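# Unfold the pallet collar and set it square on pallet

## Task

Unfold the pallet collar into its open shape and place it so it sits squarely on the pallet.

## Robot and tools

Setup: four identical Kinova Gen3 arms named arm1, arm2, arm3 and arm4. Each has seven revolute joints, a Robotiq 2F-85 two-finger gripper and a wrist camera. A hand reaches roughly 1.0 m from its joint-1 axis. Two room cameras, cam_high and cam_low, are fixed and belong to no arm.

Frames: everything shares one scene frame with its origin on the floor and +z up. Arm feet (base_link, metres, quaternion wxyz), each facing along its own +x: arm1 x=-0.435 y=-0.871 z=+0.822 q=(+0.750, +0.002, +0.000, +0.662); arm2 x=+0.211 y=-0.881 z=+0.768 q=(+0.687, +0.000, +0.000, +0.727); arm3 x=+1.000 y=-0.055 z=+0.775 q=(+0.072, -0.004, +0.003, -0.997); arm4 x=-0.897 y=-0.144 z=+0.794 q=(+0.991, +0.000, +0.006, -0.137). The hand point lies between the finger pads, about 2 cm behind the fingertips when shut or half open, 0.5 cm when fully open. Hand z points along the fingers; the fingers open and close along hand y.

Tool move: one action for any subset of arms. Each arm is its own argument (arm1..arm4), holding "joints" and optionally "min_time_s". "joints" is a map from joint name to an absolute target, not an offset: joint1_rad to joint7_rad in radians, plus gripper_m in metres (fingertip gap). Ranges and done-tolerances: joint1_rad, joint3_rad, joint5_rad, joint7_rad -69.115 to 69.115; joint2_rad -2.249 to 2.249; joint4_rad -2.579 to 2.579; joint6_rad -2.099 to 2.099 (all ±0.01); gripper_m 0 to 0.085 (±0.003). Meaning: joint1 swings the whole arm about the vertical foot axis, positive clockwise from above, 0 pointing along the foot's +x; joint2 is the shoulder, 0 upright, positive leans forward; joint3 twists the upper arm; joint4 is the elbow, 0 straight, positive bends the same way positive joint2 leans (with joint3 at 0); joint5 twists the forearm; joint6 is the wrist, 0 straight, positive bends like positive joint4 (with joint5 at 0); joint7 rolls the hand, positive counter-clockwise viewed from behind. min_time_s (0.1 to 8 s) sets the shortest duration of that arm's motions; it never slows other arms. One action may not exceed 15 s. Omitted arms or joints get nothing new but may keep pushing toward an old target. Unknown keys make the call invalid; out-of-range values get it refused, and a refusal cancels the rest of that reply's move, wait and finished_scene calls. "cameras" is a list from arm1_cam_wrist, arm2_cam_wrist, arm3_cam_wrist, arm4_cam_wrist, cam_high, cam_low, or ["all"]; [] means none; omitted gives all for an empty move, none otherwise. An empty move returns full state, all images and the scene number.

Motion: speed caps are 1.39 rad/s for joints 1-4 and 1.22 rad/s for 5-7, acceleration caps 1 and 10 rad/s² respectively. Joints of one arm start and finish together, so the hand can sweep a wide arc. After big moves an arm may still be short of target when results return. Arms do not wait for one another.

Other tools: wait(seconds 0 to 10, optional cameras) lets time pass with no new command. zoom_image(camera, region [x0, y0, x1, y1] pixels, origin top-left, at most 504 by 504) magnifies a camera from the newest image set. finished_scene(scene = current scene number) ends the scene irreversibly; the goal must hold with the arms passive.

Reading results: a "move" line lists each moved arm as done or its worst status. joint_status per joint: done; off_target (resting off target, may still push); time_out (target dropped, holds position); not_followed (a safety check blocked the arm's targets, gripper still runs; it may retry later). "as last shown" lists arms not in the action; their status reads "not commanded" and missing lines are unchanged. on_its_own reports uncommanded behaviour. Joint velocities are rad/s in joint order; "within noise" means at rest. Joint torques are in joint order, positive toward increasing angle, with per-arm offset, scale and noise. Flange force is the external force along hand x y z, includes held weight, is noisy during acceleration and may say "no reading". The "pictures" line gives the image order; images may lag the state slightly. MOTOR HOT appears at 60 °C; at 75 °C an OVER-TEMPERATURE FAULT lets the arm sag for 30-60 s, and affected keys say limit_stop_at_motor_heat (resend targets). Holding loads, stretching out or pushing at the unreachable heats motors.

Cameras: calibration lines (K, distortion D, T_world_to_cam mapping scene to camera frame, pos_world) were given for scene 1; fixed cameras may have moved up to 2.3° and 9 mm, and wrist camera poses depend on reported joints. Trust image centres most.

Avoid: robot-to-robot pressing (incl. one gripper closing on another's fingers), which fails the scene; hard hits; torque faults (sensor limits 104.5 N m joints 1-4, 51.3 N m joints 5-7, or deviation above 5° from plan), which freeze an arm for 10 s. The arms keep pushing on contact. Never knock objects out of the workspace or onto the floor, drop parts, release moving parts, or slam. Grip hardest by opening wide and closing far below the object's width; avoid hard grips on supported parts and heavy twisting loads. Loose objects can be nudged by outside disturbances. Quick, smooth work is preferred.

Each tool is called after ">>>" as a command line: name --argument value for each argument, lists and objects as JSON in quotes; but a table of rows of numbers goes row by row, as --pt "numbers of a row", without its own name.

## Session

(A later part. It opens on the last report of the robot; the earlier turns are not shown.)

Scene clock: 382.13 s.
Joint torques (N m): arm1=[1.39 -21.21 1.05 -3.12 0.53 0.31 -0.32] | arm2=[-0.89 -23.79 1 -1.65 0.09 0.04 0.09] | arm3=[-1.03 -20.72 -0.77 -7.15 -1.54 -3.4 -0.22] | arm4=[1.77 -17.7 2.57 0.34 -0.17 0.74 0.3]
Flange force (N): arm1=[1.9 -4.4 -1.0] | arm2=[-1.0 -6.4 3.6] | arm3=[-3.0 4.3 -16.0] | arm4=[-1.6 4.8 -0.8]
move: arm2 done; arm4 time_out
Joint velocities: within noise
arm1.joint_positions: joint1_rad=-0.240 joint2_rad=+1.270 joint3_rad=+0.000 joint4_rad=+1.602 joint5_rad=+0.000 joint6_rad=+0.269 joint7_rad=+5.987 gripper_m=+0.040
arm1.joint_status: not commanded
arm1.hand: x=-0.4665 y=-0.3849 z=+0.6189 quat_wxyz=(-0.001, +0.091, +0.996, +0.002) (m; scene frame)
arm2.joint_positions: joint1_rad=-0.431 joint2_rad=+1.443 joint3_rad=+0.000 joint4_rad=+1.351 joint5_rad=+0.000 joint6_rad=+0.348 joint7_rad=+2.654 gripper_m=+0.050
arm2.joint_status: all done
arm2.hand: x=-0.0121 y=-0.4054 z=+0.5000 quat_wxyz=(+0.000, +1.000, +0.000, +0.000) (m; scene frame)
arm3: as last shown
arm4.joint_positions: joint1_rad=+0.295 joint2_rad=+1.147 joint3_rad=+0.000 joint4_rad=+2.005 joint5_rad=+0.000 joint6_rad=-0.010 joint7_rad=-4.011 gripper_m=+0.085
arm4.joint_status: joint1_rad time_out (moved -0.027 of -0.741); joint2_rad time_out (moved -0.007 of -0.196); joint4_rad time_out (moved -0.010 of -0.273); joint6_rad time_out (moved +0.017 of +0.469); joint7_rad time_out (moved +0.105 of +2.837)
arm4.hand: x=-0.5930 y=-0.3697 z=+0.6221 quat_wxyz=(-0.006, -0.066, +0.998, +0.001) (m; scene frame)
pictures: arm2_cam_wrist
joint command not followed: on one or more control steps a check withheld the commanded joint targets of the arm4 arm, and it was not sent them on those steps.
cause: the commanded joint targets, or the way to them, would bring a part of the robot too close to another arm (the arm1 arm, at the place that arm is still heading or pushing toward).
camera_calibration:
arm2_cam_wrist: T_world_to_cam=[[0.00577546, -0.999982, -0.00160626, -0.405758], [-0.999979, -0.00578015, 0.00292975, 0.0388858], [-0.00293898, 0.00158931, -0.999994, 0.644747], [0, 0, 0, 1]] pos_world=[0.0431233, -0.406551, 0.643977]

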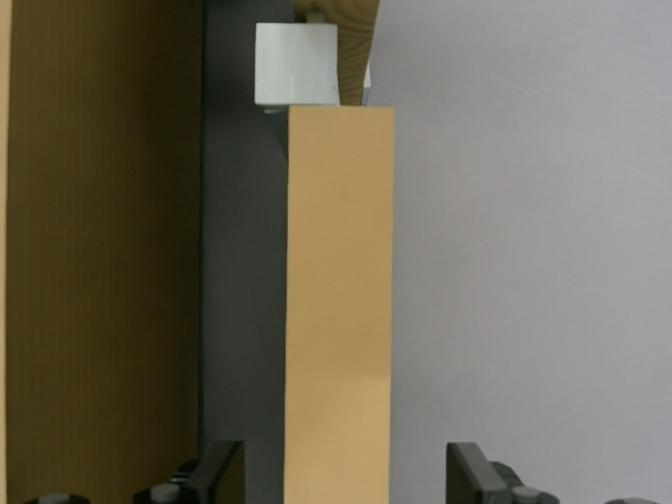

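>>> move --arm1 '{"joints": {"joint1_rad": 0.1134, "joint2_rad": 1.0723, "joint4_rad": 1.7438, "joint6_rad": 0.3255, "joint7_rad": 6.5211}, "min_time_s": 1.5}' --arm2 '{"joints": {"gripper_m": 0.0}, "min_time_s": 0.8}'

>>> move --arm4 '{"joints": {"joint1_rad": -0.4186, "joint2_rad": 0.9578, "joint4_rad": 1.7426, "joint6_rad": 0.4412, "joint7_rad": -1.2783}, "min_time_s": 2.5}'

>>> move --arm1 '{"joints": {"joint1_rad": -0.3258, "joint2_rad": 1.2582, "joint4_rad": 1.6534, "joint6_rad": 0.23, "joint7_rad": 6.0819}, "min_time_s": 2}' --cameras '["arm1_cam_wrist", "arm2_cam_wrist", "arm4_cam_wrist"]'

Scene clock: 388.10 s.
Joint torques (N m): arm1=[1.38 -20.11 0.93 -3.55 0.53 0.36 -0.37] | arm2=[-3.01 -18.19 -1.41 2.89 0.24 2.58 0.75] | arm3=[-0.96 -20.25 -0.67 -6.46 -1.46 -2.94 -0.17] | arm4=[1.77 -17.69 2.55 0.32 -0.15 0.72 0.27]
Flange force (N): arm1=[3.9 -2.8 -0.3] | arm2=[-0.9 -12.7 0.3] | arm3=[-1.7 3.5 -15.5] | arm4=[-1.6 4.8 -0.9]
move: arm1 done; arm2 off_target
Joint velocities: within noise
arm1.joint_positions: joint1_rad=+0.113 joint2_rad=+1.072 joint3_rad=+0.000 joint4_rad=+1.744 joint5_rad=+0.000 joint6_rad=+0.325 joint7_rad=+6.521 gripper_m=+0.040
arm1.joint_status: all done
arm1.hand: x=-0.3000 y=-0.4194 z=+0.7001 quat_wxyz=(-0.001, +0.000, +1.000, +0.002) (m; scene frame)
arm2.joint_positions: joint1_rad=-0.431 joint2_rad=+1.443 joint3_rad=+0.000 joint4_rad=+1.351 joint5_rad=+0.000 joint6_rad=+0.348 joint7_rad=+2.654 gripper_m=+0.018
arm2.joint_status: gripper_m off_target (ended at +0.018, target +0.000)
arm2.hand: x=-0.0121 y=-0.4054 z=+0.5000 quat_wxyz=(+0.000, +1.000, +0.000, +0.000) (m; scene frame)
arm3, arm4: as last shown
pictures: none

Scene clock: 391.07 s.
Joint torques (N m): arm1=[1.38 -20.08 0.95 -3.54 0.54 0.35 -0.35] | arm2=[-2.99 -18.19 -1.35 2.9 0.28 2.63 0.84] | arm3=[-0.97 -20.26 -0.71 -6.47 -1.47 -2.94 -0.2] | arm4=[1.56 -19.86 2.37 -3.65 -0.15 0.66 0.25]
Flange force (N): arm1=[3.9 -2.7 -0.4] | arm2=[-1.0 -12.5 0.4] | arm3=[-1.8 3.6 -15.5] | arm4=[-0.9 -4.0 -0.3]
move: arm4 done
Joint velocities: within noise
arm1, arm2, arm3: as last shown
arm1.hand: x=-0.3001 y=-0.4194 z=+0.7001 quat_wxyz=(-0.001, +0.000, +1.000, +0.002) (m; scene frame)
arm4.joint_positions: joint1_rad=-0.419 joint2_rad=+0.958 joint3_rad=+0.000 joint4_rad=+1.743 joint5_rad=+0.000 joint6_rad=+0.441 joint7_rad=-1.278 gripper_m=+0.085
arm4.joint_status: all done
arm4.hand: x=-0.4214 y=-0.0999 z=+0.7194 quat_wxyz=(+0.002, -0.976, -0.216, +0.006) (m; scene frame)
pictures: none

Scene clock: 393.40 s.
Joint torques (N m): arm1=[1.47 -20.8 1.03 -2.79 0.5 0.33 -0.35] | arm2=[-3.03 -18.29 -1.48 2.96 0.31 2.65 0.76] | arm3=[-0.96 -20.27 -0.72 -6.48 -1.47 -2.95 -0.18] | arm4=[1.59 -19.82 2.37 -3.63 -0.15 0.66 0.32]
Flange force (N): arm1=[2.5 -4.3 -1.0] | arm2=[-1.0 -12.8 0.7] | arm3=[-1.8 3.5 -15.5] | arm4=[-0.8 -4.2 -0.4]
move: arm1 done
Joint velocities: within noise
arm1.joint_positions: joint1_rad=-0.326 joint2_rad=+1.258 joint3_rad=+0.000 joint4_rad=+1.653 joint5_rad=+0.000 joint6_rad=+0.230 joint7_rad=+6.082 gripper_m=+0.040
arm1.joint_status: all done
arm1.hand: x=-0.5052 y=-0.4026 z=+0.6206 quat_wxyz=(-0.001, +0.000, +1.000, +0.002) (m; scene frame)
arm2, arm3, arm4: as last shown
pictures: arm1_cam_wrist, arm2_cam_wrist, arm4_cam_wrist
camera_calibration:
arm1_cam_wrist: T_world_to_cam=[[-0.0125545, 0.99926, 0.0363444, 0.368079], [0.999682, 0.0117485, 0.0223068, 0.548741], [0.0218633, 0.0366129, -0.99909, 0.795079], [0, 0, 0, 1]] pos_world=[-0.561329, -0.403364, 0.768737]
arm2_cam_wrist: T_world_to_cam=[[0.00577546, -0.999982, -0.00160626, -0.405758], [-0.999979, -0.00578015, 0.00292975, 0.0388858], [-0.00293898, 0.00158931, -0.999994, 0.644747], [0, 0, 0, 1]] pos_world=[0.0431233, -0.406551, 0.643977]
arm4_cam_wrist: T_world_to_cam=[[0.426583, -0.904447, -0.00117635, 0.0885341], [-0.904401, -0.426574, 0.00962767, -0.379902], [-0.00920953, -0.00304311, -0.999953, 0.863925], [0, 0, 0, 1]] pos_world=[-0.373395, -0.0793529, 0.867646]

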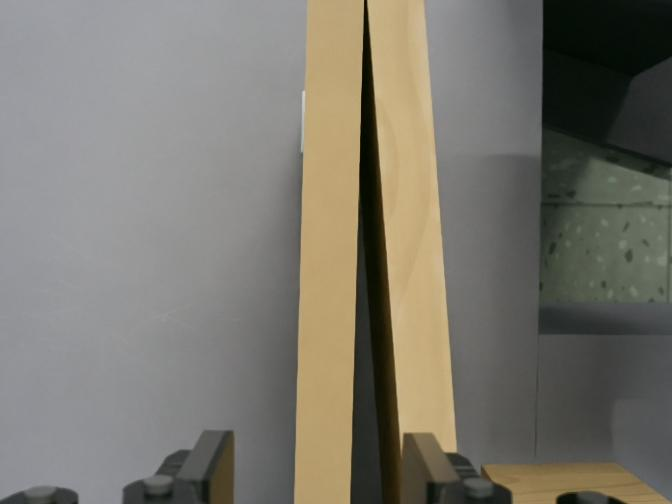

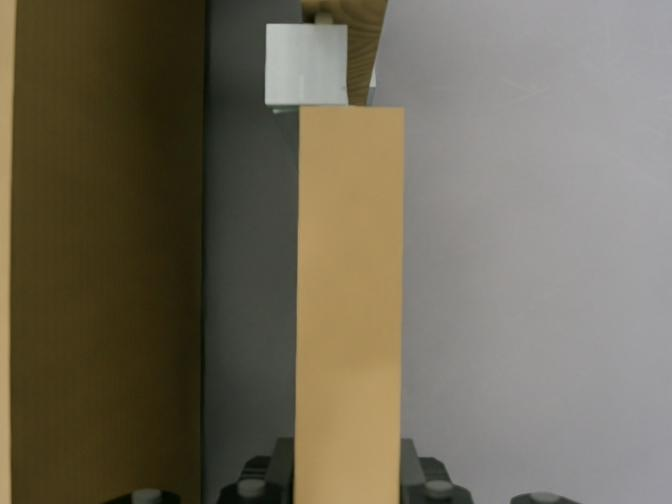

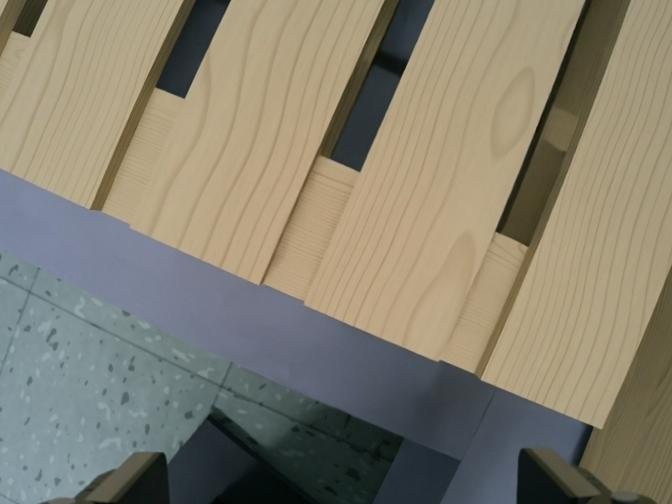

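>>> move --arm1 '{"joints": {"joint1_rad": -0.3247, "joint2_rad": 1.528, "joint4_rad": 1.4406, "joint6_rad": 0.173, "joint7_rad": 6.083, "gripper_m": 0.03}, "min_time_s": 2}' --cameras '["arm1_cam_wrist"]'

>>> move --arm1 '{"joints": {"gripper_m": 0.0}, "min_time_s": 0.8}' --cameras '["arm1_cam_wrist"]'

Scene clock: 401.00 s.
Joint torques (N m): arm1=[-3.21 55.46 -5.02 -48.63 0.63 -30.26 0.02] | arm2=[-0.37 -20.74 6.56 12.52 3.5 5.33 2.3] | arm3=[-7.4 -16.07 -1.03 -2.85 0.5 -0.19 1] | arm4=[1.61 -19.88 2.34 -3.59 -0.17 0.64 0.3]
Flange force (N): arm1=[-20.7 -102.4 -289.0] | arm2=[-21.7 -38.3 25.3] | arm3=[4.5 9.7 -16.8] | arm4=[-0.6 -4.1 -0.3]
move: arm1 time_out
TORQUE WARNING: arm1's joint2_rad reached its warning level (56.7 N m). A warning alone does not stop the arm.
Joint velocities: within noise
arm1.joint_positions: joint1_rad=-0.325 joint2_rad=+1.486 joint3_rad=+0.000 joint4_rad=+1.452 joint5_rad=+0.000 joint6_rad=+0.175 joint7_rad=+6.083 gripper_m=+0.030
arm1.joint_status: joint2_rad time_out (moved +0.228 of +0.270); joint4_rad time_out (moved -0.202 of -0.213); the others done
arm1.hand: x=-0.5089 y=-0.3826 z=+0.5253 quat_wxyz=(-0.004, +0.000, +1.000, +0.016) (m; scene frame)
arm2, arm3, arm4: as last shown
arm2.hand: x=-0.0120 y=-0.4054 z=+0.5000 quat_wxyz=(+0.000, +1.000, +0.000, +0.000) (m; scene frame)
pictures: arm1_cam_wrist
camera_calibration:
arm1_cam_wrist: T_world_to_cam=[[-0.0122994, 0.997822, 0.0648093, 0.336169], [0.999795, 0.0112305, 0.0168315, 0.557018], [0.0160669, 0.065003, -0.997756, 0.706397], [0, 0, 0, 1]] pos_world=[-0.564119, -0.38761, 0.673649]

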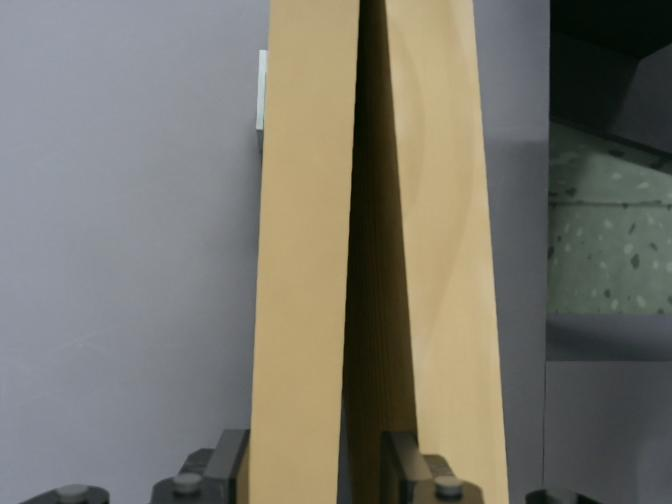

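not run: a stop came earlier in this reply.

>>> move --arm1 '{"joints": {"joint1_rad": -0.3247, "joint2_rad": 1.399, "joint3_rad": 0.0, "joint4_rad": 1.5508, "joint5_rad": 0.0, "joint6_rad": 0.1918, "joint7_rad": 6.083}, "min_time_s": 0.8}' --cameras '["arm1_cam_wrist", "arm2_cam_wrist", "arm3_cam_wrist"]'

>>> zoom_image --camera "arm1_cam_wrist" --region '[180, 300, 500, 504]'

Scene clock: 403.67 s.
Joint torques (N m): arm1=[1.46 -21.15 1.09 -2.48 0.51 0.32 -0.32] | arm2=[-0.85 -22.02 3.91 -5.28 2.42 -3.1 1.93] | arm3=[2.8 -17.2 5.48 -1.97 2.51 0.5 0.84] | arm4=[1.58 -19.91 2.37 -3.64 -0.18 0.64 0.29]
Flange force (N): arm1=[2.5 -4.4 -1.5] | arm2=[-1.5 0.8 -8.6] | arm3=[1.7 -6.7 -11.8] | arm4=[-0.8 -4.1 -0.2]
move: arm1 done
TORQUE WARNING: arm1's joint6_rad reached its warning level (29.4 N m). A warning alone does not stop the arm.
Joint velocities: within noise
arm1.joint_positions: joint1_rad=-0.325 joint2_rad=+1.399 joint3_rad=+0.000 joint4_rad=+1.551 joint5_rad=+0.000 joint6_rad=+0.192 joint7_rad=+6.083 gripper_m=+0.030
arm1.joint_status: all done
arm1.hand: x=-0.5053 y=-0.3999 z=+0.5606 quat_wxyz=(-0.001, +0.000, +1.000, +0.002) (m; scene frame)
arm2, arm4: as last shown
arm3.joint_positions: joint1_rad=-0.352 joint2_rad=+1.604 joint3_rad=+0.000 joint4_rad=+0.800 joint5_rad=+0.000 joint6_rad=+0.737 joint7_rad=+4.216 gripper_m=+0.019
arm3.joint_status: not commanded
arm3.hand: x=+0.4300 y=-0.3329 z=+0.5049 quat_wxyz=(+0.004, +0.000, -1.000, -0.003) (m; scene frame)
pictures: arm1_cam_wrist, arm2_cam_wrist, arm3_cam_wrist
camera_calibration:
arm1_cam_wrist: T_world_to_cam=[[-0.0125545, 0.99926, 0.0363444, 0.36756], [0.999682, 0.0117485, 0.0223068, 0.550148], [0.0218633, 0.0366129, -0.99909, 0.735037], [0, 0, 0, 1]] pos_world=[-0.561429, -0.400664, 0.708737]
arm2_cam_wrist: T_world_to_cam=[[0.00577405, -0.999982, -0.00160569, -0.405759], [-0.999979, -0.00577857, 0.00282977, 0.0390511], [-0.002839, 0.00158932, -0.999995, 0.644743], [0, 0, 0, 1]] pos_world=[0.0432236, -0.406551, 0.643977]
arm3_cam_wrist: T_world_to_cam=[[-0.011427, 0.999919, 0.00562522, 0.334153], [0.999924, 0.0114003, 0.00476035, -0.376049], [0.00469583, 0.00567918, -0.999973, 0.65219], [0, 0, 0, 1]] pos_world=[0.376776, -0.333543, 0.652083]

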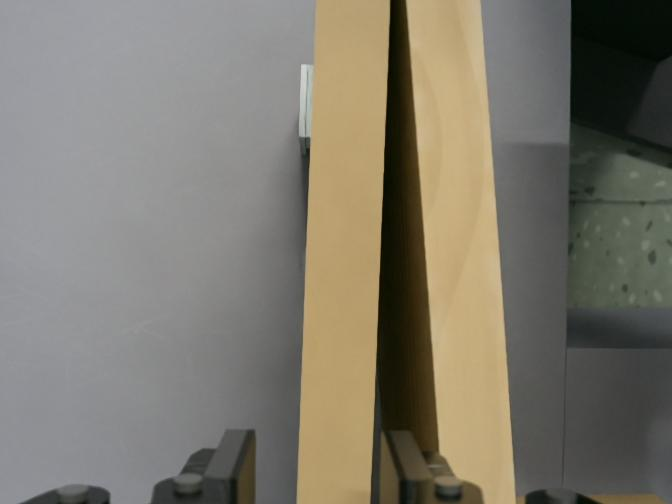

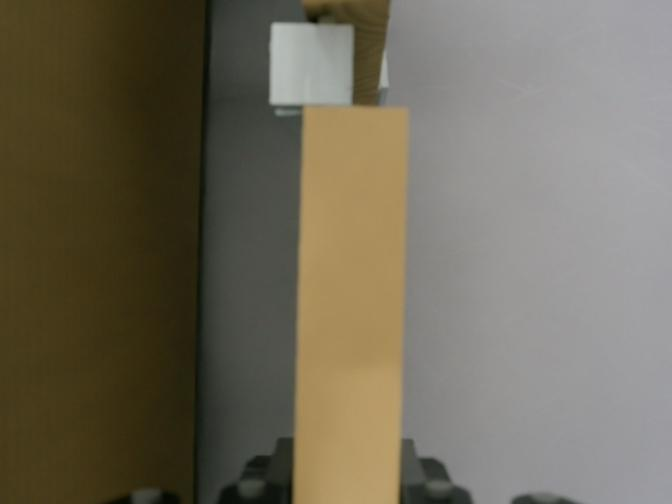

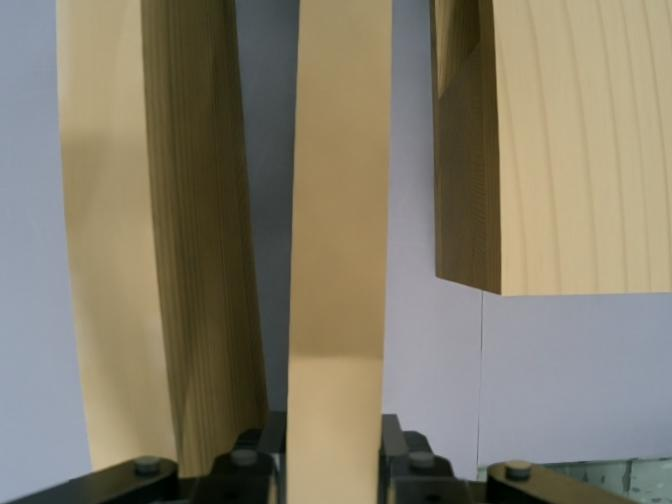

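Scaled by 1.575.

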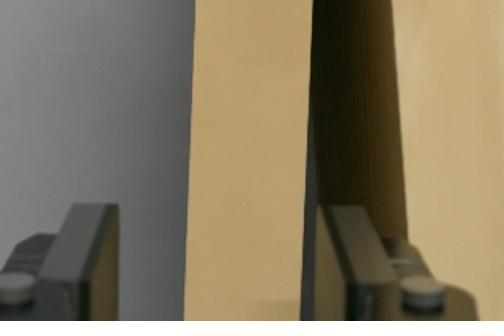

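>>> move --arm1 '{"joints": {"joint1_rad": -0.1136, "joint2_rad": 1.3053, "joint4_rad": 1.6207, "joint6_rad": 0.2156, "joint7_rad": 6.2714, "gripper_m": 0.034}, "min_time_s": 1.5}' --cameras '["arm1_cam_wrist"]'

>>> zoom_image --camera "arm1_cam_wrist" --region '[180, 300, 500, 504]'

Scene clock: 421.27 s.
Joint torques (N m): arm1=[1.44 -20.97 1 -2.64 0.52 0.31 -0.39] | arm2=[-0.87 -22.14 3.92 -5.13 2.46 -3.07 1.99] | arm3=[2.83 -17.26 5.48 -1.99 2.49 0.49 0.86] | arm4=[1.57 -19.83 2.34 -3.64 -0.2 0.66 0.28]
Flange force (N): arm1=[3.2 -3.6 -1.0] | arm2=[-1.8 0.3 -8.0] | arm3=[1.7 -6.8 -11.7] | arm4=[-0.9 -4.1 -0.4]
move: arm1 done
Joint velocities: within noise
arm1.joint_positions: joint1_rad=-0.114 joint2_rad=+1.305 joint3_rad=+0.000 joint4_rad=+1.621 joint5_rad=+0.000 joint6_rad=+0.216 joint7_rad=+6.271 gripper_m=+0.034
arm1.joint_status: all done
arm1.hand: x=-0.4052 y=-0.3970 z=+0.6004 quat_wxyz=(-0.001, +0.012, +1.000, +0.002) (m; scene frame)
arm2, arm3, arm4: as last shown
arm2.hand: x=-0.0121 y=-0.4054 z=+0.5000 quat_wxyz=(+0.000, +1.000, +0.000, +0.000) (m; scene frame)
pictures: arm1_cam_wrist
camera_calibration:
arm1_cam_wrist: T_world_to_cam=[[0.0101348, 0.999288, 0.0363509, 0.373735], [0.999692, -0.0109492, 0.0222733, 0.440165], [0.0226555, 0.0361139, -0.999091, 0.772629], [0, 0, 0, 1]] pos_world=[-0.461321, -0.396552, 0.748537]

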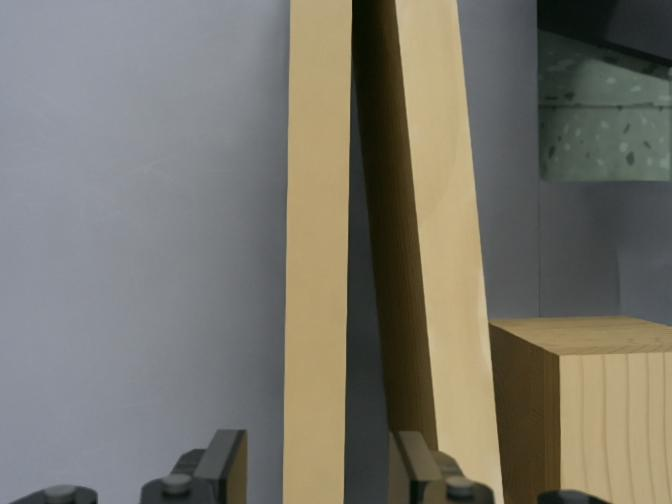

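Scaled by 1.575.

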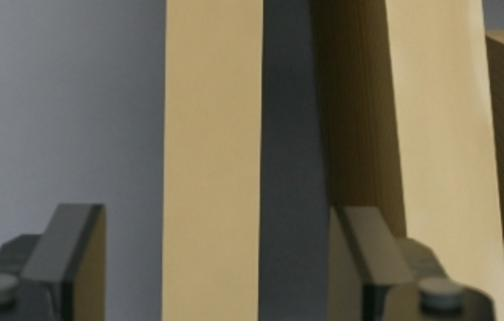

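>>> move --arm1 '{"joints": {"joint1_rad": -0.1135, "joint2_rad": 1.4213, "joint4_rad": 1.543, "joint6_rad": 0.1773, "joint7_rad": 6.2715}, "min_time_s": 1}'

>>> move --arm1 '{"joints": {"joint1_rad": -0.1135, "joint2_rad": 1.5269, "joint4_rad": 1.4511, "joint6_rad": 0.1636, "joint7_rad": 6.2715}, "min_time_s": 1}' --cameras '["arm1_cam_wrist"]'

Scene clock: 425.10 s.
Joint torques (N m): arm1=[1.45 -21.14 1 -2.38 0.51 0.35 -0.35] | arm2=[-0.91 -22.11 3.93 -5.28 2.45 -3.02 1.91] | arm3=[2.83 -17.27 5.47 -2.01 2.49 0.49 0.85] | arm4=[1.62 -19.85 2.39 -3.58 -0.17 0.6 0.27]
Flange force (N): arm1=[3.4 -4.0 -1.5] | arm2=[-1.3 0.9 -8.3] | arm3=[1.7 -6.7 -11.7] | arm4=[-0.5 -4.0 -0.4]
move: arm1 done
Joint velocities: within noise
arm1.joint_positions: joint1_rad=-0.113 joint2_rad=+1.421 joint3_rad=+0.000 joint4_rad=+1.543 joint5_rad=+0.000 joint6_rad=+0.177 joint7_rad=+6.272 gripper_m=+0.034
arm1.joint_status: all done
arm1.hand: x=-0.4053 y=-0.3986 z=+0.5503 quat_wxyz=(-0.001, +0.012, +1.000, +0.002) (m; scene frame)
arm2, arm3, arm4: as last shown
pictures: none

Scene clock: 426.43 s.
Joint torques (N m): arm1=[1.43 -21.2 1.01 -2.23 0.53 0.36 -0.36] | arm2=[-0.88 -22.06 3.98 -5.2 2.45 -3.05 1.92] | arm3=[2.85 -17.25 5.48 -2 2.49 0.49 0.87] | arm4=[1.56 -19.88 2.43 -3.61 -0.18 0.63 0.28]
Flange force (N): arm1=[3.3 -3.9 -1.9] | arm2=[-1.5 0.6 -8.3] | arm3=[1.6 -6.8 -11.8] | arm4=[-0.7 -4.0 -0.3]
move: arm1 done
Joint velocities: within noise
arm1.joint_positions: joint1_rad=-0.113 joint2_rad=+1.527 joint3_rad=+0.000 joint4_rad=+1.451 joint5_rad=+0.000 joint6_rad=+0.164 joint7_rad=+6.272 gripper_m=+0.034
arm1.joint_status: all done
arm1.hand: x=-0.4054 y=-0.3984 z=+0.5054 quat_wxyz=(-0.001, +0.012, +1.000, +0.002) (m; scene frame)
arm2, arm3, arm4: as last shown
pictures: arm1_cam_wrist
camera_calibration:
arm1_cam_wrist: T_world_to_cam=[[0.0101385, 0.999288, 0.0363499, 0.378591], [0.999694, -0.0109492, 0.0221733, 0.442531], [0.0225555, 0.036114, -0.999093, 0.677726], [0, 0, 0, 1]] pos_world=[-0.461521, -0.397952, 0.653537]

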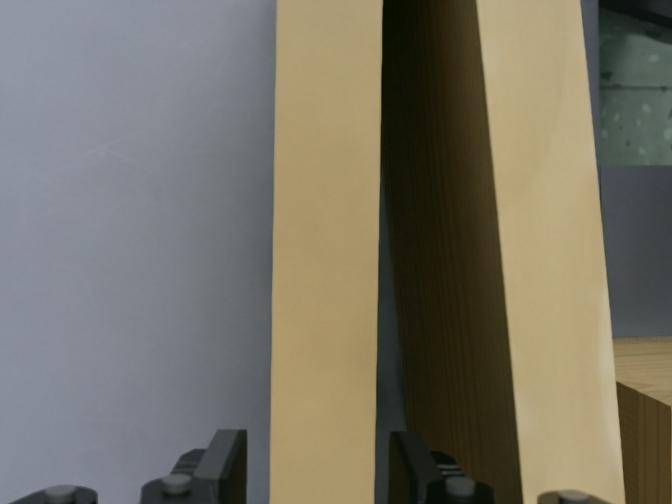

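>>> move --arm1 '{"joints": {"gripper_m": 0.0}, "min_time_s": 0.8}' --arm3 '{"joints": {"gripper_m": 0.0}, "min_time_s": 0.8}'

>>> move --arm1 '{"joints": {"joint2_rad": 1.5033, "joint4_rad": 1.4729, "joint6_rad": 0.1654}, "min_time_s": 1.5}' --arm2 '{"joints": {"joint2_rad": 1.4196, "joint4_rad": 1.3696, "joint6_rad": 0.3524}, "min_time_s": 1.5}' --arm3 '{"joints": {"joint2_rad": 1.58, "joint4_rad": 0.8256, "joint6_rad": 0.736}, "min_time_s": 1.5}' --cameras '["arm1_cam_wrist", "arm2_cam_wrist", "arm3_cam_wrist", "cam_low"]'

Scene clock: 439.47 s.
Joint torques (N m): arm1=[1.98 -15.63 1.31 -2.93 0.36 -0.97 -0.56] | arm2=[-0.78 -21.72 3.55 -4.71 2.13 -2.63 1.75] | arm3=[3.14 -18.12 5.49 -2.06 2.4 0.66 0.8] | arm4=[1.62 -19.83 2.35 -3.61 -0.18 0.65 0.29]
Flange force (N): arm1=[4.1 -4.4 -16.8] | arm2=[-1.5 0.2 -8.0] | arm3=[2.2 -7.4 -9.8] | arm4=[-0.7 -4.2 -0.4]
move: arm1 off_target; arm3 off_target
Joint velocities: within noise
arm1.joint_positions: joint1_rad=-0.114 joint2_rad=+1.527 joint3_rad=+0.000 joint4_rad=+1.451 joint5_rad=+0.000 joint6_rad=+0.164 joint7_rad=+6.272 gripper_m=+0.018
arm1.joint_status: gripper_m off_target (ended at +0.018, target +0.000)
arm1.hand: x=-0.4054 y=-0.3984 z=+0.5054 quat_wxyz=(-0.001, +0.012, +1.000, +0.002) (m; scene frame)
arm2.joint_positions: joint1_rad=-0.431 joint2_rad=+1.443 joint3_rad=+0.000 joint4_rad=+1.351 joint5_rad=+0.000 joint6_rad=+0.348 joint7_rad=+2.654 gripper_m=+0.018
arm2.joint_status: not commanded
arm2.hand: x=-0.0121 y=-0.4054 z=+0.5000 quat_wxyz=(+0.000, +1.000, +0.000, +0.000) (m; scene frame)
arm3.joint_positions: joint1_rad=-0.352 joint2_rad=+1.604 joint3_rad=+0.000 joint4_rad=+0.800 joint5_rad=+0.000 joint6_rad=+0.737 joint7_rad=+4.216 gripper_m=+0.019
arm3.joint_status: gripper_m off_target (ended at +0.019, target +0.000)
arm3.hand: x=+0.4300 y=-0.3329 z=+0.5049 quat_wxyz=(+0.004, +0.000, -1.000, -0.003) (m; scene frame)
arm4: as last shown
pictures: none

Scene clock: 441.27 s.
Joint torques (N m): arm1=[-0.41 -33.84 -1.82 -3.65 -0.35 0.37 -0.96] | arm2=[-3.72 -27.5 -0.72 -2.7 1.03 -0.26 1.33] | arm3=[-1.05 -35.9 1.21 -7.23 -0.46 1.12 -0.34] | arm4=[1.63 -19.85 2.38 -3.62 -0.19 0.67 0.27]
Flange force (N): arm1=[-1.9 -4.0 25.0] | arm2=[1.7 -7.7 10.0] | arm3=[8.7 -1.2 20.0] | arm4=[-0.8 -4.2 -0.3]
move: arm1 done; arm2 done; arm3 done
Joint velocities: within noise
arm1.joint_positions: joint1_rad=-0.114 joint2_rad=+1.503 joint3_rad=+0.000 joint4_rad=+1.473 joint5_rad=+0.000 joint6_rad=+0.165 joint7_rad=+6.272 gripper_m=+0.018
arm1.joint_status: all done
arm1.hand: x=-0.4054 y=-0.3984 z=+0.5154 quat_wxyz=(-0.001, +0.012, +1.000, +0.002) (m; scene frame)
arm2.joint_positions: joint1_rad=-0.431 joint2_rad=+1.420 joint3_rad=+0.000 joint4_rad=+1.370 joint5_rad=+0.000 joint6_rad=+0.352 joint7_rad=+2.654 gripper_m=+0.018
arm2.joint_status: all done
arm2.hand: x=-0.0121 y=-0.4054 z=+0.5100 quat_wxyz=(+0.000, +1.000, +0.000, +0.000) (m; scene frame)
arm3.joint_positions: joint1_rad=-0.352 joint2_rad=+1.580 joint3_rad=+0.000 joint4_rad=+0.826 joint5_rad=+0.000 joint6_rad=+0.736 joint7_rad=+4.216 gripper_m=+0.019
arm3.joint_status: all done
arm3.hand: x=+0.4301 y=-0.3330 z=+0.5148 quat_wxyz=(+0.004, +0.000, -1.000, -0.003) (m; scene frame)
arm4.joint_positions: joint1_rad=-0.419 joint2_rad=+0.958 joint3_rad=+0.000 joint4_rad=+1.743 joint5_rad=+0.000 joint6_rad=+0.441 joint7_rad=-1.278 gripper_m=+0.085
arm4.joint_status: not commanded
arm4.hand: x=-0.4214 y=-0.0999 z=+0.7194 quat_wxyz=(+0.002, -0.976, -0.216, +0.006) (m; scene frame)
pictures: arm1_cam_wrist, arm2_cam_wrist, arm3_cam_wrist, cam_low
camera_calibration:
arm1_cam_wrist: T_world_to_cam=[[0.0101385, 0.999288, 0.0363499, 0.378228], [0.999694, -0.0109492, 0.0221733, 0.44231], [0.0225555, 0.036114, -0.999093, 0.687717], [0, 0, 0, 1]] pos_world=[-0.461521, -0.397952, 0.663537]
arm2_cam_wrist: T_world_to_cam=[[0.00577405, -0.999982, -0.00160569, -0.405743], [-0.999979, -0.00577857, 0.00282977, 0.0389228], [-0.002839, 0.00158932, -0.999995, 0.654742], [0, 0, 0, 1]] pos_world=[0.0431236, -0.406551, 0.653977]
arm3_cam_wrist: T_world_to_cam=[[-0.0114265, 0.999919, 0.00562636, 0.334197], [0.999924, 0.0114003, 0.00466035, -0.376129], [0.00459583, 0.00567919, -0.999973, 0.662228], [0, 0, 0, 1]] pos_world=[0.376876, -0.333643, 0.662083]

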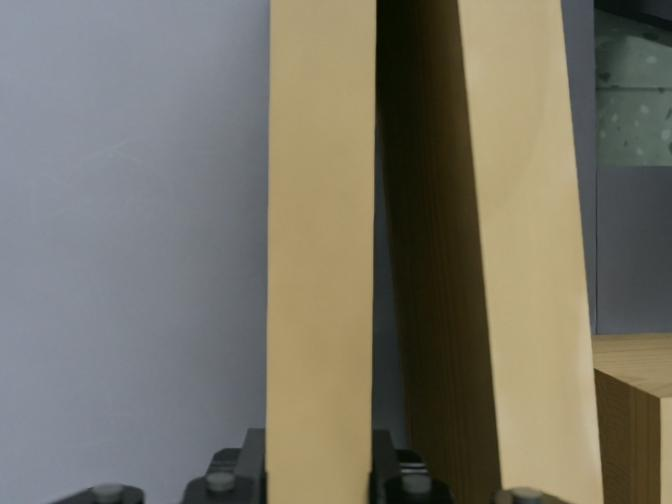

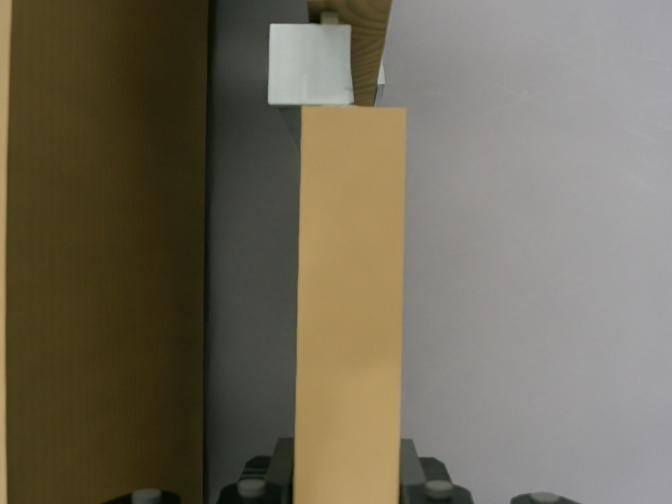

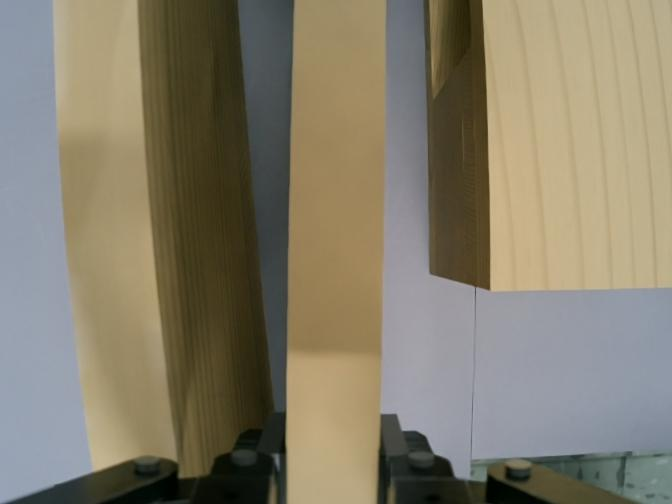

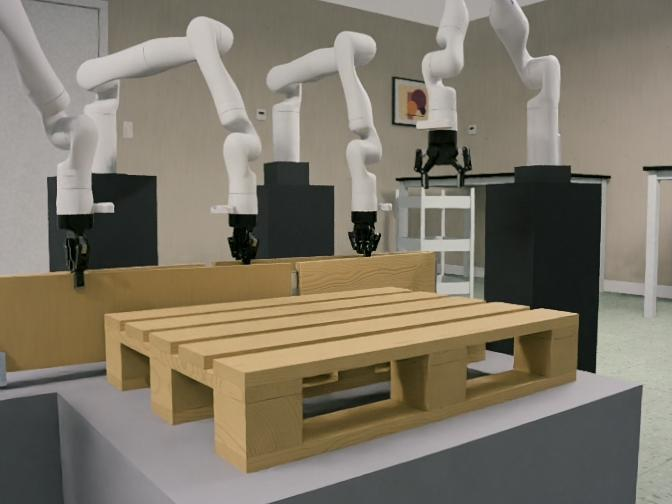

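>>> move --arm1 '{"joints": {"joint1_rad": -0.0899, "joint2_rad": 1.4934, "joint4_rad": 1.6761, "joint6_rad": -0.0279, "joint7_rad": 6.2951}, "min_time_s": 2.5}' --arm2 '{"joints": {"joint1_rad": -0.4761, "joint2_rad": 1.3834, "joint4_rad": 1.5927, "joint6_rad": 0.1655, "joint7_rad": 2.6089}, "min_time_s": 2.5}' --cameras '["arm1_cam_wrist", "arm2_cam_wrist", "arm3_cam_wrist"]'

Scene clock: 445.00 s.
Joint torques (N m): arm1=[-0.19 -30.42 -2.06 -1.2 -0.02 -0.09 -0.96] | arm2=[-4.64 -26.13 -2.49 -0.23 1.05 -0.02 1.34] | arm3=[-0.93 -33.97 1.66 -5.76 0.01 1.8 -0.05] | arm4=[1.61 -19.9 2.41 -3.59 -0.15 0.63 0.25]
Flange force (N): arm1=[-1.3 -4.8 22.8] | arm2=[3.4 -9.3 12.8] | arm3=[10.6 -2.8 19.0] | arm4=[-0.6 -4.0 -0.2]
move: arm1 done; arm2 done
Joint velocities: within noise
arm1.joint_positions: joint1_rad=-0.090 joint2_rad=+1.493 joint3_rad=+0.000 joint4_rad=+1.676 joint5_rad=+0.000 joint6_rad=-0.028 joint7_rad=+6.295 gripper_m=+0.018
arm1.joint_status: all done
arm1.hand: x=-0.3964 y=-0.4601 z=+0.5151 quat_wxyz=(-0.001, +0.012, +1.000, +0.002) (m; scene frame)
arm2.joint_positions: joint1_rad=-0.476 joint2_rad=+1.383 joint3_rad=+0.000 joint4_rad=+1.593 joint5_rad=+0.000 joint6_rad=+0.165 joint7_rad=+2.609 gripper_m=+0.018
arm2.joint_status: all done
arm2.hand: x=-0.0032 y=-0.4670 z=+0.5100 quat_wxyz=(+0.000, +1.000, +0.000, +0.000) (m; scene frame)
arm3, arm4: as last shown
arm3.hand: x=+0.4301 y=-0.3330 z=+0.5149 quat_wxyz=(+0.004, +0.000, -1.000, -0.003) (m; scene frame)
pictures: arm1_cam_wrist, arm2_cam_wrist, arm3_cam_wrist
camera_calibration:
arm1_cam_wrist: T_world_to_cam=[[0.0101348, 0.999288, 0.0363509, 0.439701], [0.999692, -0.0109492, 0.0222733, 0.432577], [0.0226555, 0.0361139, -0.999091, 0.689483], [0, 0, 0, 1]] pos_world=[-0.452521, -0.459552, 0.663237]
arm2_cam_wrist: T_world_to_cam=[[0.00577389, -0.999982, -0.00160627, -0.467393], [-0.999979, -0.00577857, 0.00292978, 0.0474009], [-0.00293901, 0.00158932, -0.999994, 0.654871], [0, 0, 0, 1]] pos_world=[0.0520233, -0.468151, 0.653977]
arm3_cam_wrist: T_world_to_cam=[[-0.0114251, 0.999919, 0.00552752, 0.334261], [0.999925, 0.0114, 0.00455921, -0.376063], [0.00449583, 0.0055792, -0.999974, 0.662332], [0, 0, 0, 1]] pos_world=[0.376876, -0.333643, 0.662182]

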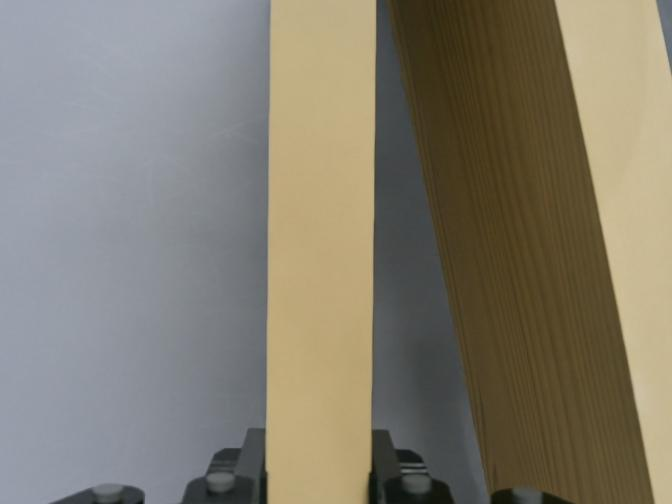

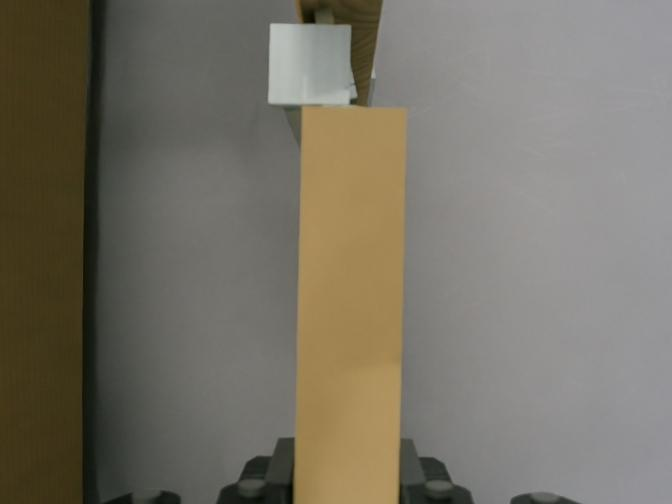

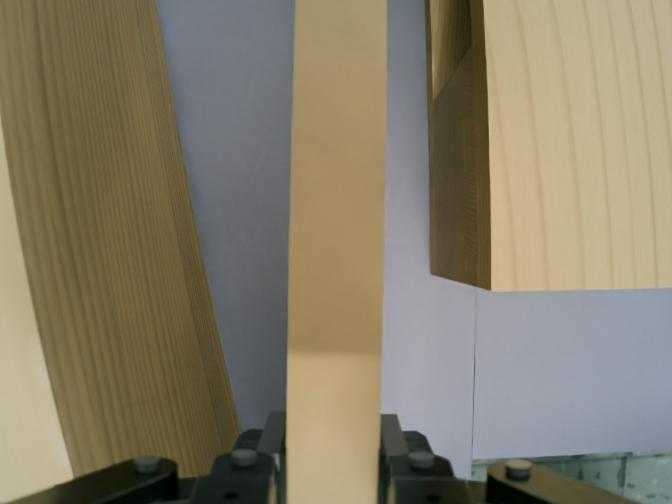

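>>> move --arm1 '{"joints": {"joint1_rad": -0.0407, "joint2_rad": 1.51, "joint4_rad": 1.8437, "joint6_rad": -0.2121, "joint7_rad": 6.3443}, "min_time_s": 2.5}' --arm2 '{"joints": {"joint1_rad": -0.5171, "joint2_rad": 1.3733, "joint4_rad": 1.7901, "joint6_rad": -0.0218, "joint7_rad": 2.5679}, "min_time_s": 2.5}'

>>> move --arm1 '{"joints": {"joint1_rad": 0.0471, "joint2_rad": 1.5481, "joint4_rad": 1.9798, "joint6_rad": -0.3863, "joint7_rad": 6.4321}, "min_time_s": 2.5}' --arm2 '{"joints": {"joint1_rad": -0.5541, "joint2_rad": 1.3913, "joint4_rad": 1.9705, "joint6_rad": -0.2202, "joint7_rad": 2.5309}, "min_time_s": 2.5}' --cameras '["arm1_cam_wrist", "arm2_cam_wrist", "arm3_cam_wrist", "arm4_cam_wrist", "cam_high"]'

Scene clock: 449.23 s.
Joint torques (N m): arm1=[0.15 -27.36 -1.89 1.28 0.42 -0.34 -0.88] | arm2=[-5.52 -24.23 -4.31 2.15 1.45 0.02 1.43] | arm3=[-0.8 -32.48 2.13 -4.39 0.52 2.54 0.24] | arm4=[1.62 -19.89 2.35 -3.58 -0.18 0.62 0.28]
Flange force (N): arm1=[0.0 -5.3 21.3] | arm2=[5.7 -10.6 14.1] | arm3=[12.5 -4.5 18.7] | arm4=[-0.5 -4.1 -0.3]
move: arm1 done; arm2 done
Joint velocities: within noise
arm1.joint_positions: joint1_rad=-0.041 joint2_rad=+1.510 joint3_rad=+0.000 joint4_rad=+1.844 joint5_rad=+0.000 joint6_rad=-0.212 joint7_rad=+6.344 gripper_m=+0.018
arm1.joint_status: all done
arm1.hand: x=-0.3811 y=-0.5192 z=+0.5149 quat_wxyz=(-0.001, +0.012, +1.000, +0.002) (m; scene frame)
arm2.joint_positions: joint1_rad=-0.517 joint2_rad=+1.373 joint3_rad=+0.000 joint4_rad=+1.790 joint5_rad=+0.000 joint6_rad=-0.022 joint7_rad=+2.568 gripper_m=+0.018
arm2.joint_status: all done
arm2.hand: x=+0.0123 y=-0.5261 z=+0.5099 quat_wxyz=(+0.000, +1.000, +0.000, +0.000) (m; scene frame)
arm3, arm4: as last shown
pictures: none

Scene clock: 452.03 s.
Joint torques (N m): arm1=[1.39 -24.75 0.1 3.28 0.45 -0.63 -0.78] | arm2=[-6.52 -23.26 -6.67 3.81 2.26 -0.55 1.48] | arm3=[-0.31 -31.78 2.92 -3.86 1.06 2.78 0.47] | arm4=[1.63 -19.88 2.38 -3.63 -0.17 0.67 0.28]
Flange force (N): arm1=[4.7 -5.3 19.6] | arm2=[9.6 -11.8 15.9] | arm3=[12.8 -6.0 18.3] | arm4=[-0.8 -4.2 -0.2]
move: arm1 done; arm2 done
Joint velocities: within noise
arm1.joint_positions: joint1_rad=+0.047 joint2_rad=+1.548 joint3_rad=+0.000 joint4_rad=+1.980 joint5_rad=+0.000 joint6_rad=-0.386 joint7_rad=+6.432 gripper_m=+0.018
arm1.joint_status: all done
arm1.hand: x=-0.3594 y=-0.5762 z=+0.5147 quat_wxyz=(-0.001, +0.012, +1.000, +0.002) (m; scene frame)
arm2.joint_positions: joint1_rad=-0.554 joint2_rad=+1.391 joint3_rad=+0.000 joint4_rad=+1.970 joint5_rad=+0.000 joint6_rad=-0.220 joint7_rad=+2.531 gripper_m=+0.018
arm2.joint_status: all done
arm2.hand: x=+0.0339 y=-0.5832 z=+0.5099 quat_wxyz=(+0.000, +1.000, +0.000, +0.000) (m; scene frame)
arm3, arm4: as last shown
pictures: arm1_cam_wrist, arm2_cam_wrist, arm3_cam_wrist, arm4_cam_wrist, cam_high
camera_calibration:
arm1_cam_wrist: T_world_to_cam=[[0.0101348, 0.999288, 0.0363509, 0.555358], [0.999692, -0.0109492, 0.0222733, 0.394327], [0.0226555, 0.0361139, -0.999091, 0.692437], [0, 0, 0, 1]] pos_world=[-0.415521, -0.575652, 0.662837]
arm2_cam_wrist: T_world_to_cam=[[0.00587386, -0.999981, -0.00160572, -0.583914], [-0.999978, -0.00587854, 0.0029282, 0.0837708], [-0.00293758, 0.00158849, -0.999994, 0.655164], [0, 0, 0, 1]] pos_world=[0.0891234, -0.584451, 0.653977]
arm3_cam_wrist: T_world_to_cam=[[-0.0114259, 0.999919, 0.00562751, 0.334195], [0.999925, 0.0114003, 0.00456035, -0.376063], [0.00449583, 0.00567919, -0.999974, 0.662365], [0, 0, 0, 1]] pos_world=[0.376876, -0.333643, 0.662182]
arm4_cam_wrist: T_world_to_cam=[[0.426583, -0.904447, -0.00117635, 0.0885341], [-0.904401, -0.426574, 0.00962767, -0.379902], [-0.00920953, -0.00304311, -0.999953, 0.863925], [0, 0, 0, 1]] pos_world=[-0.373395, -0.0793529, 0.867646]

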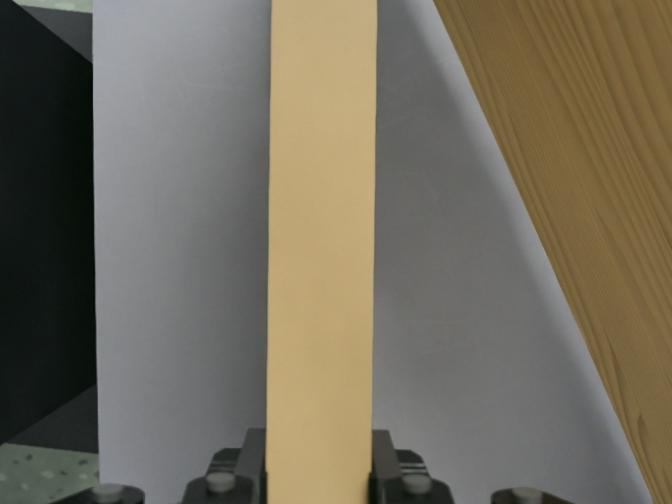

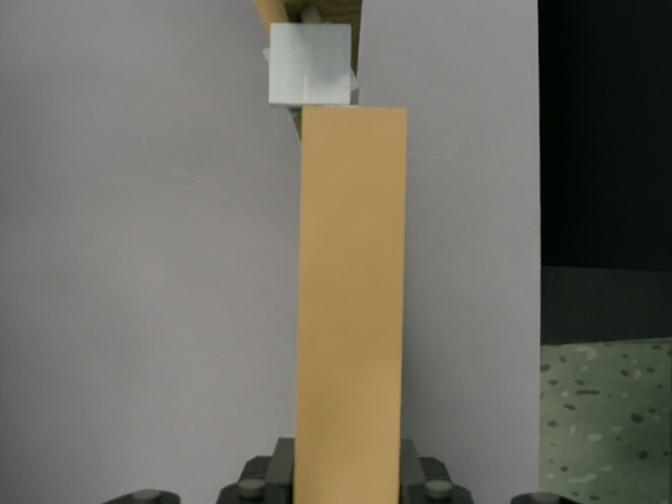

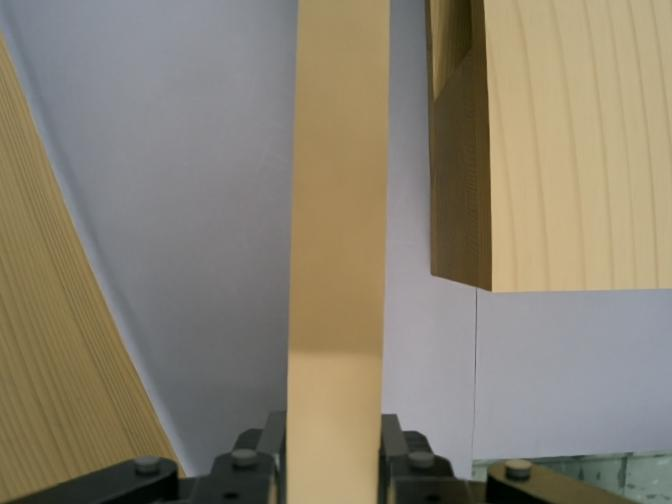

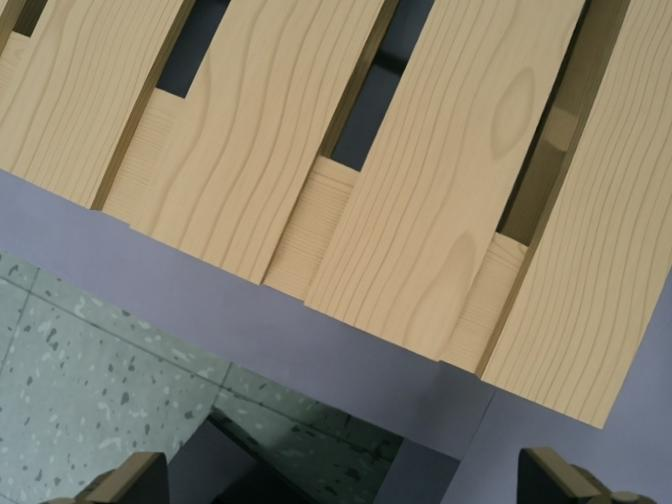

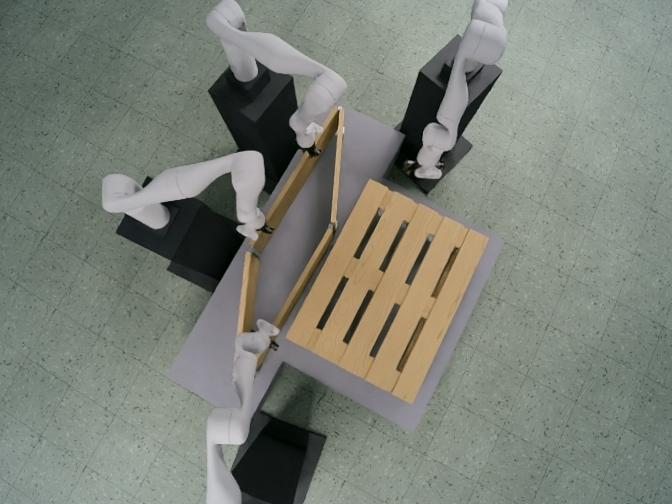

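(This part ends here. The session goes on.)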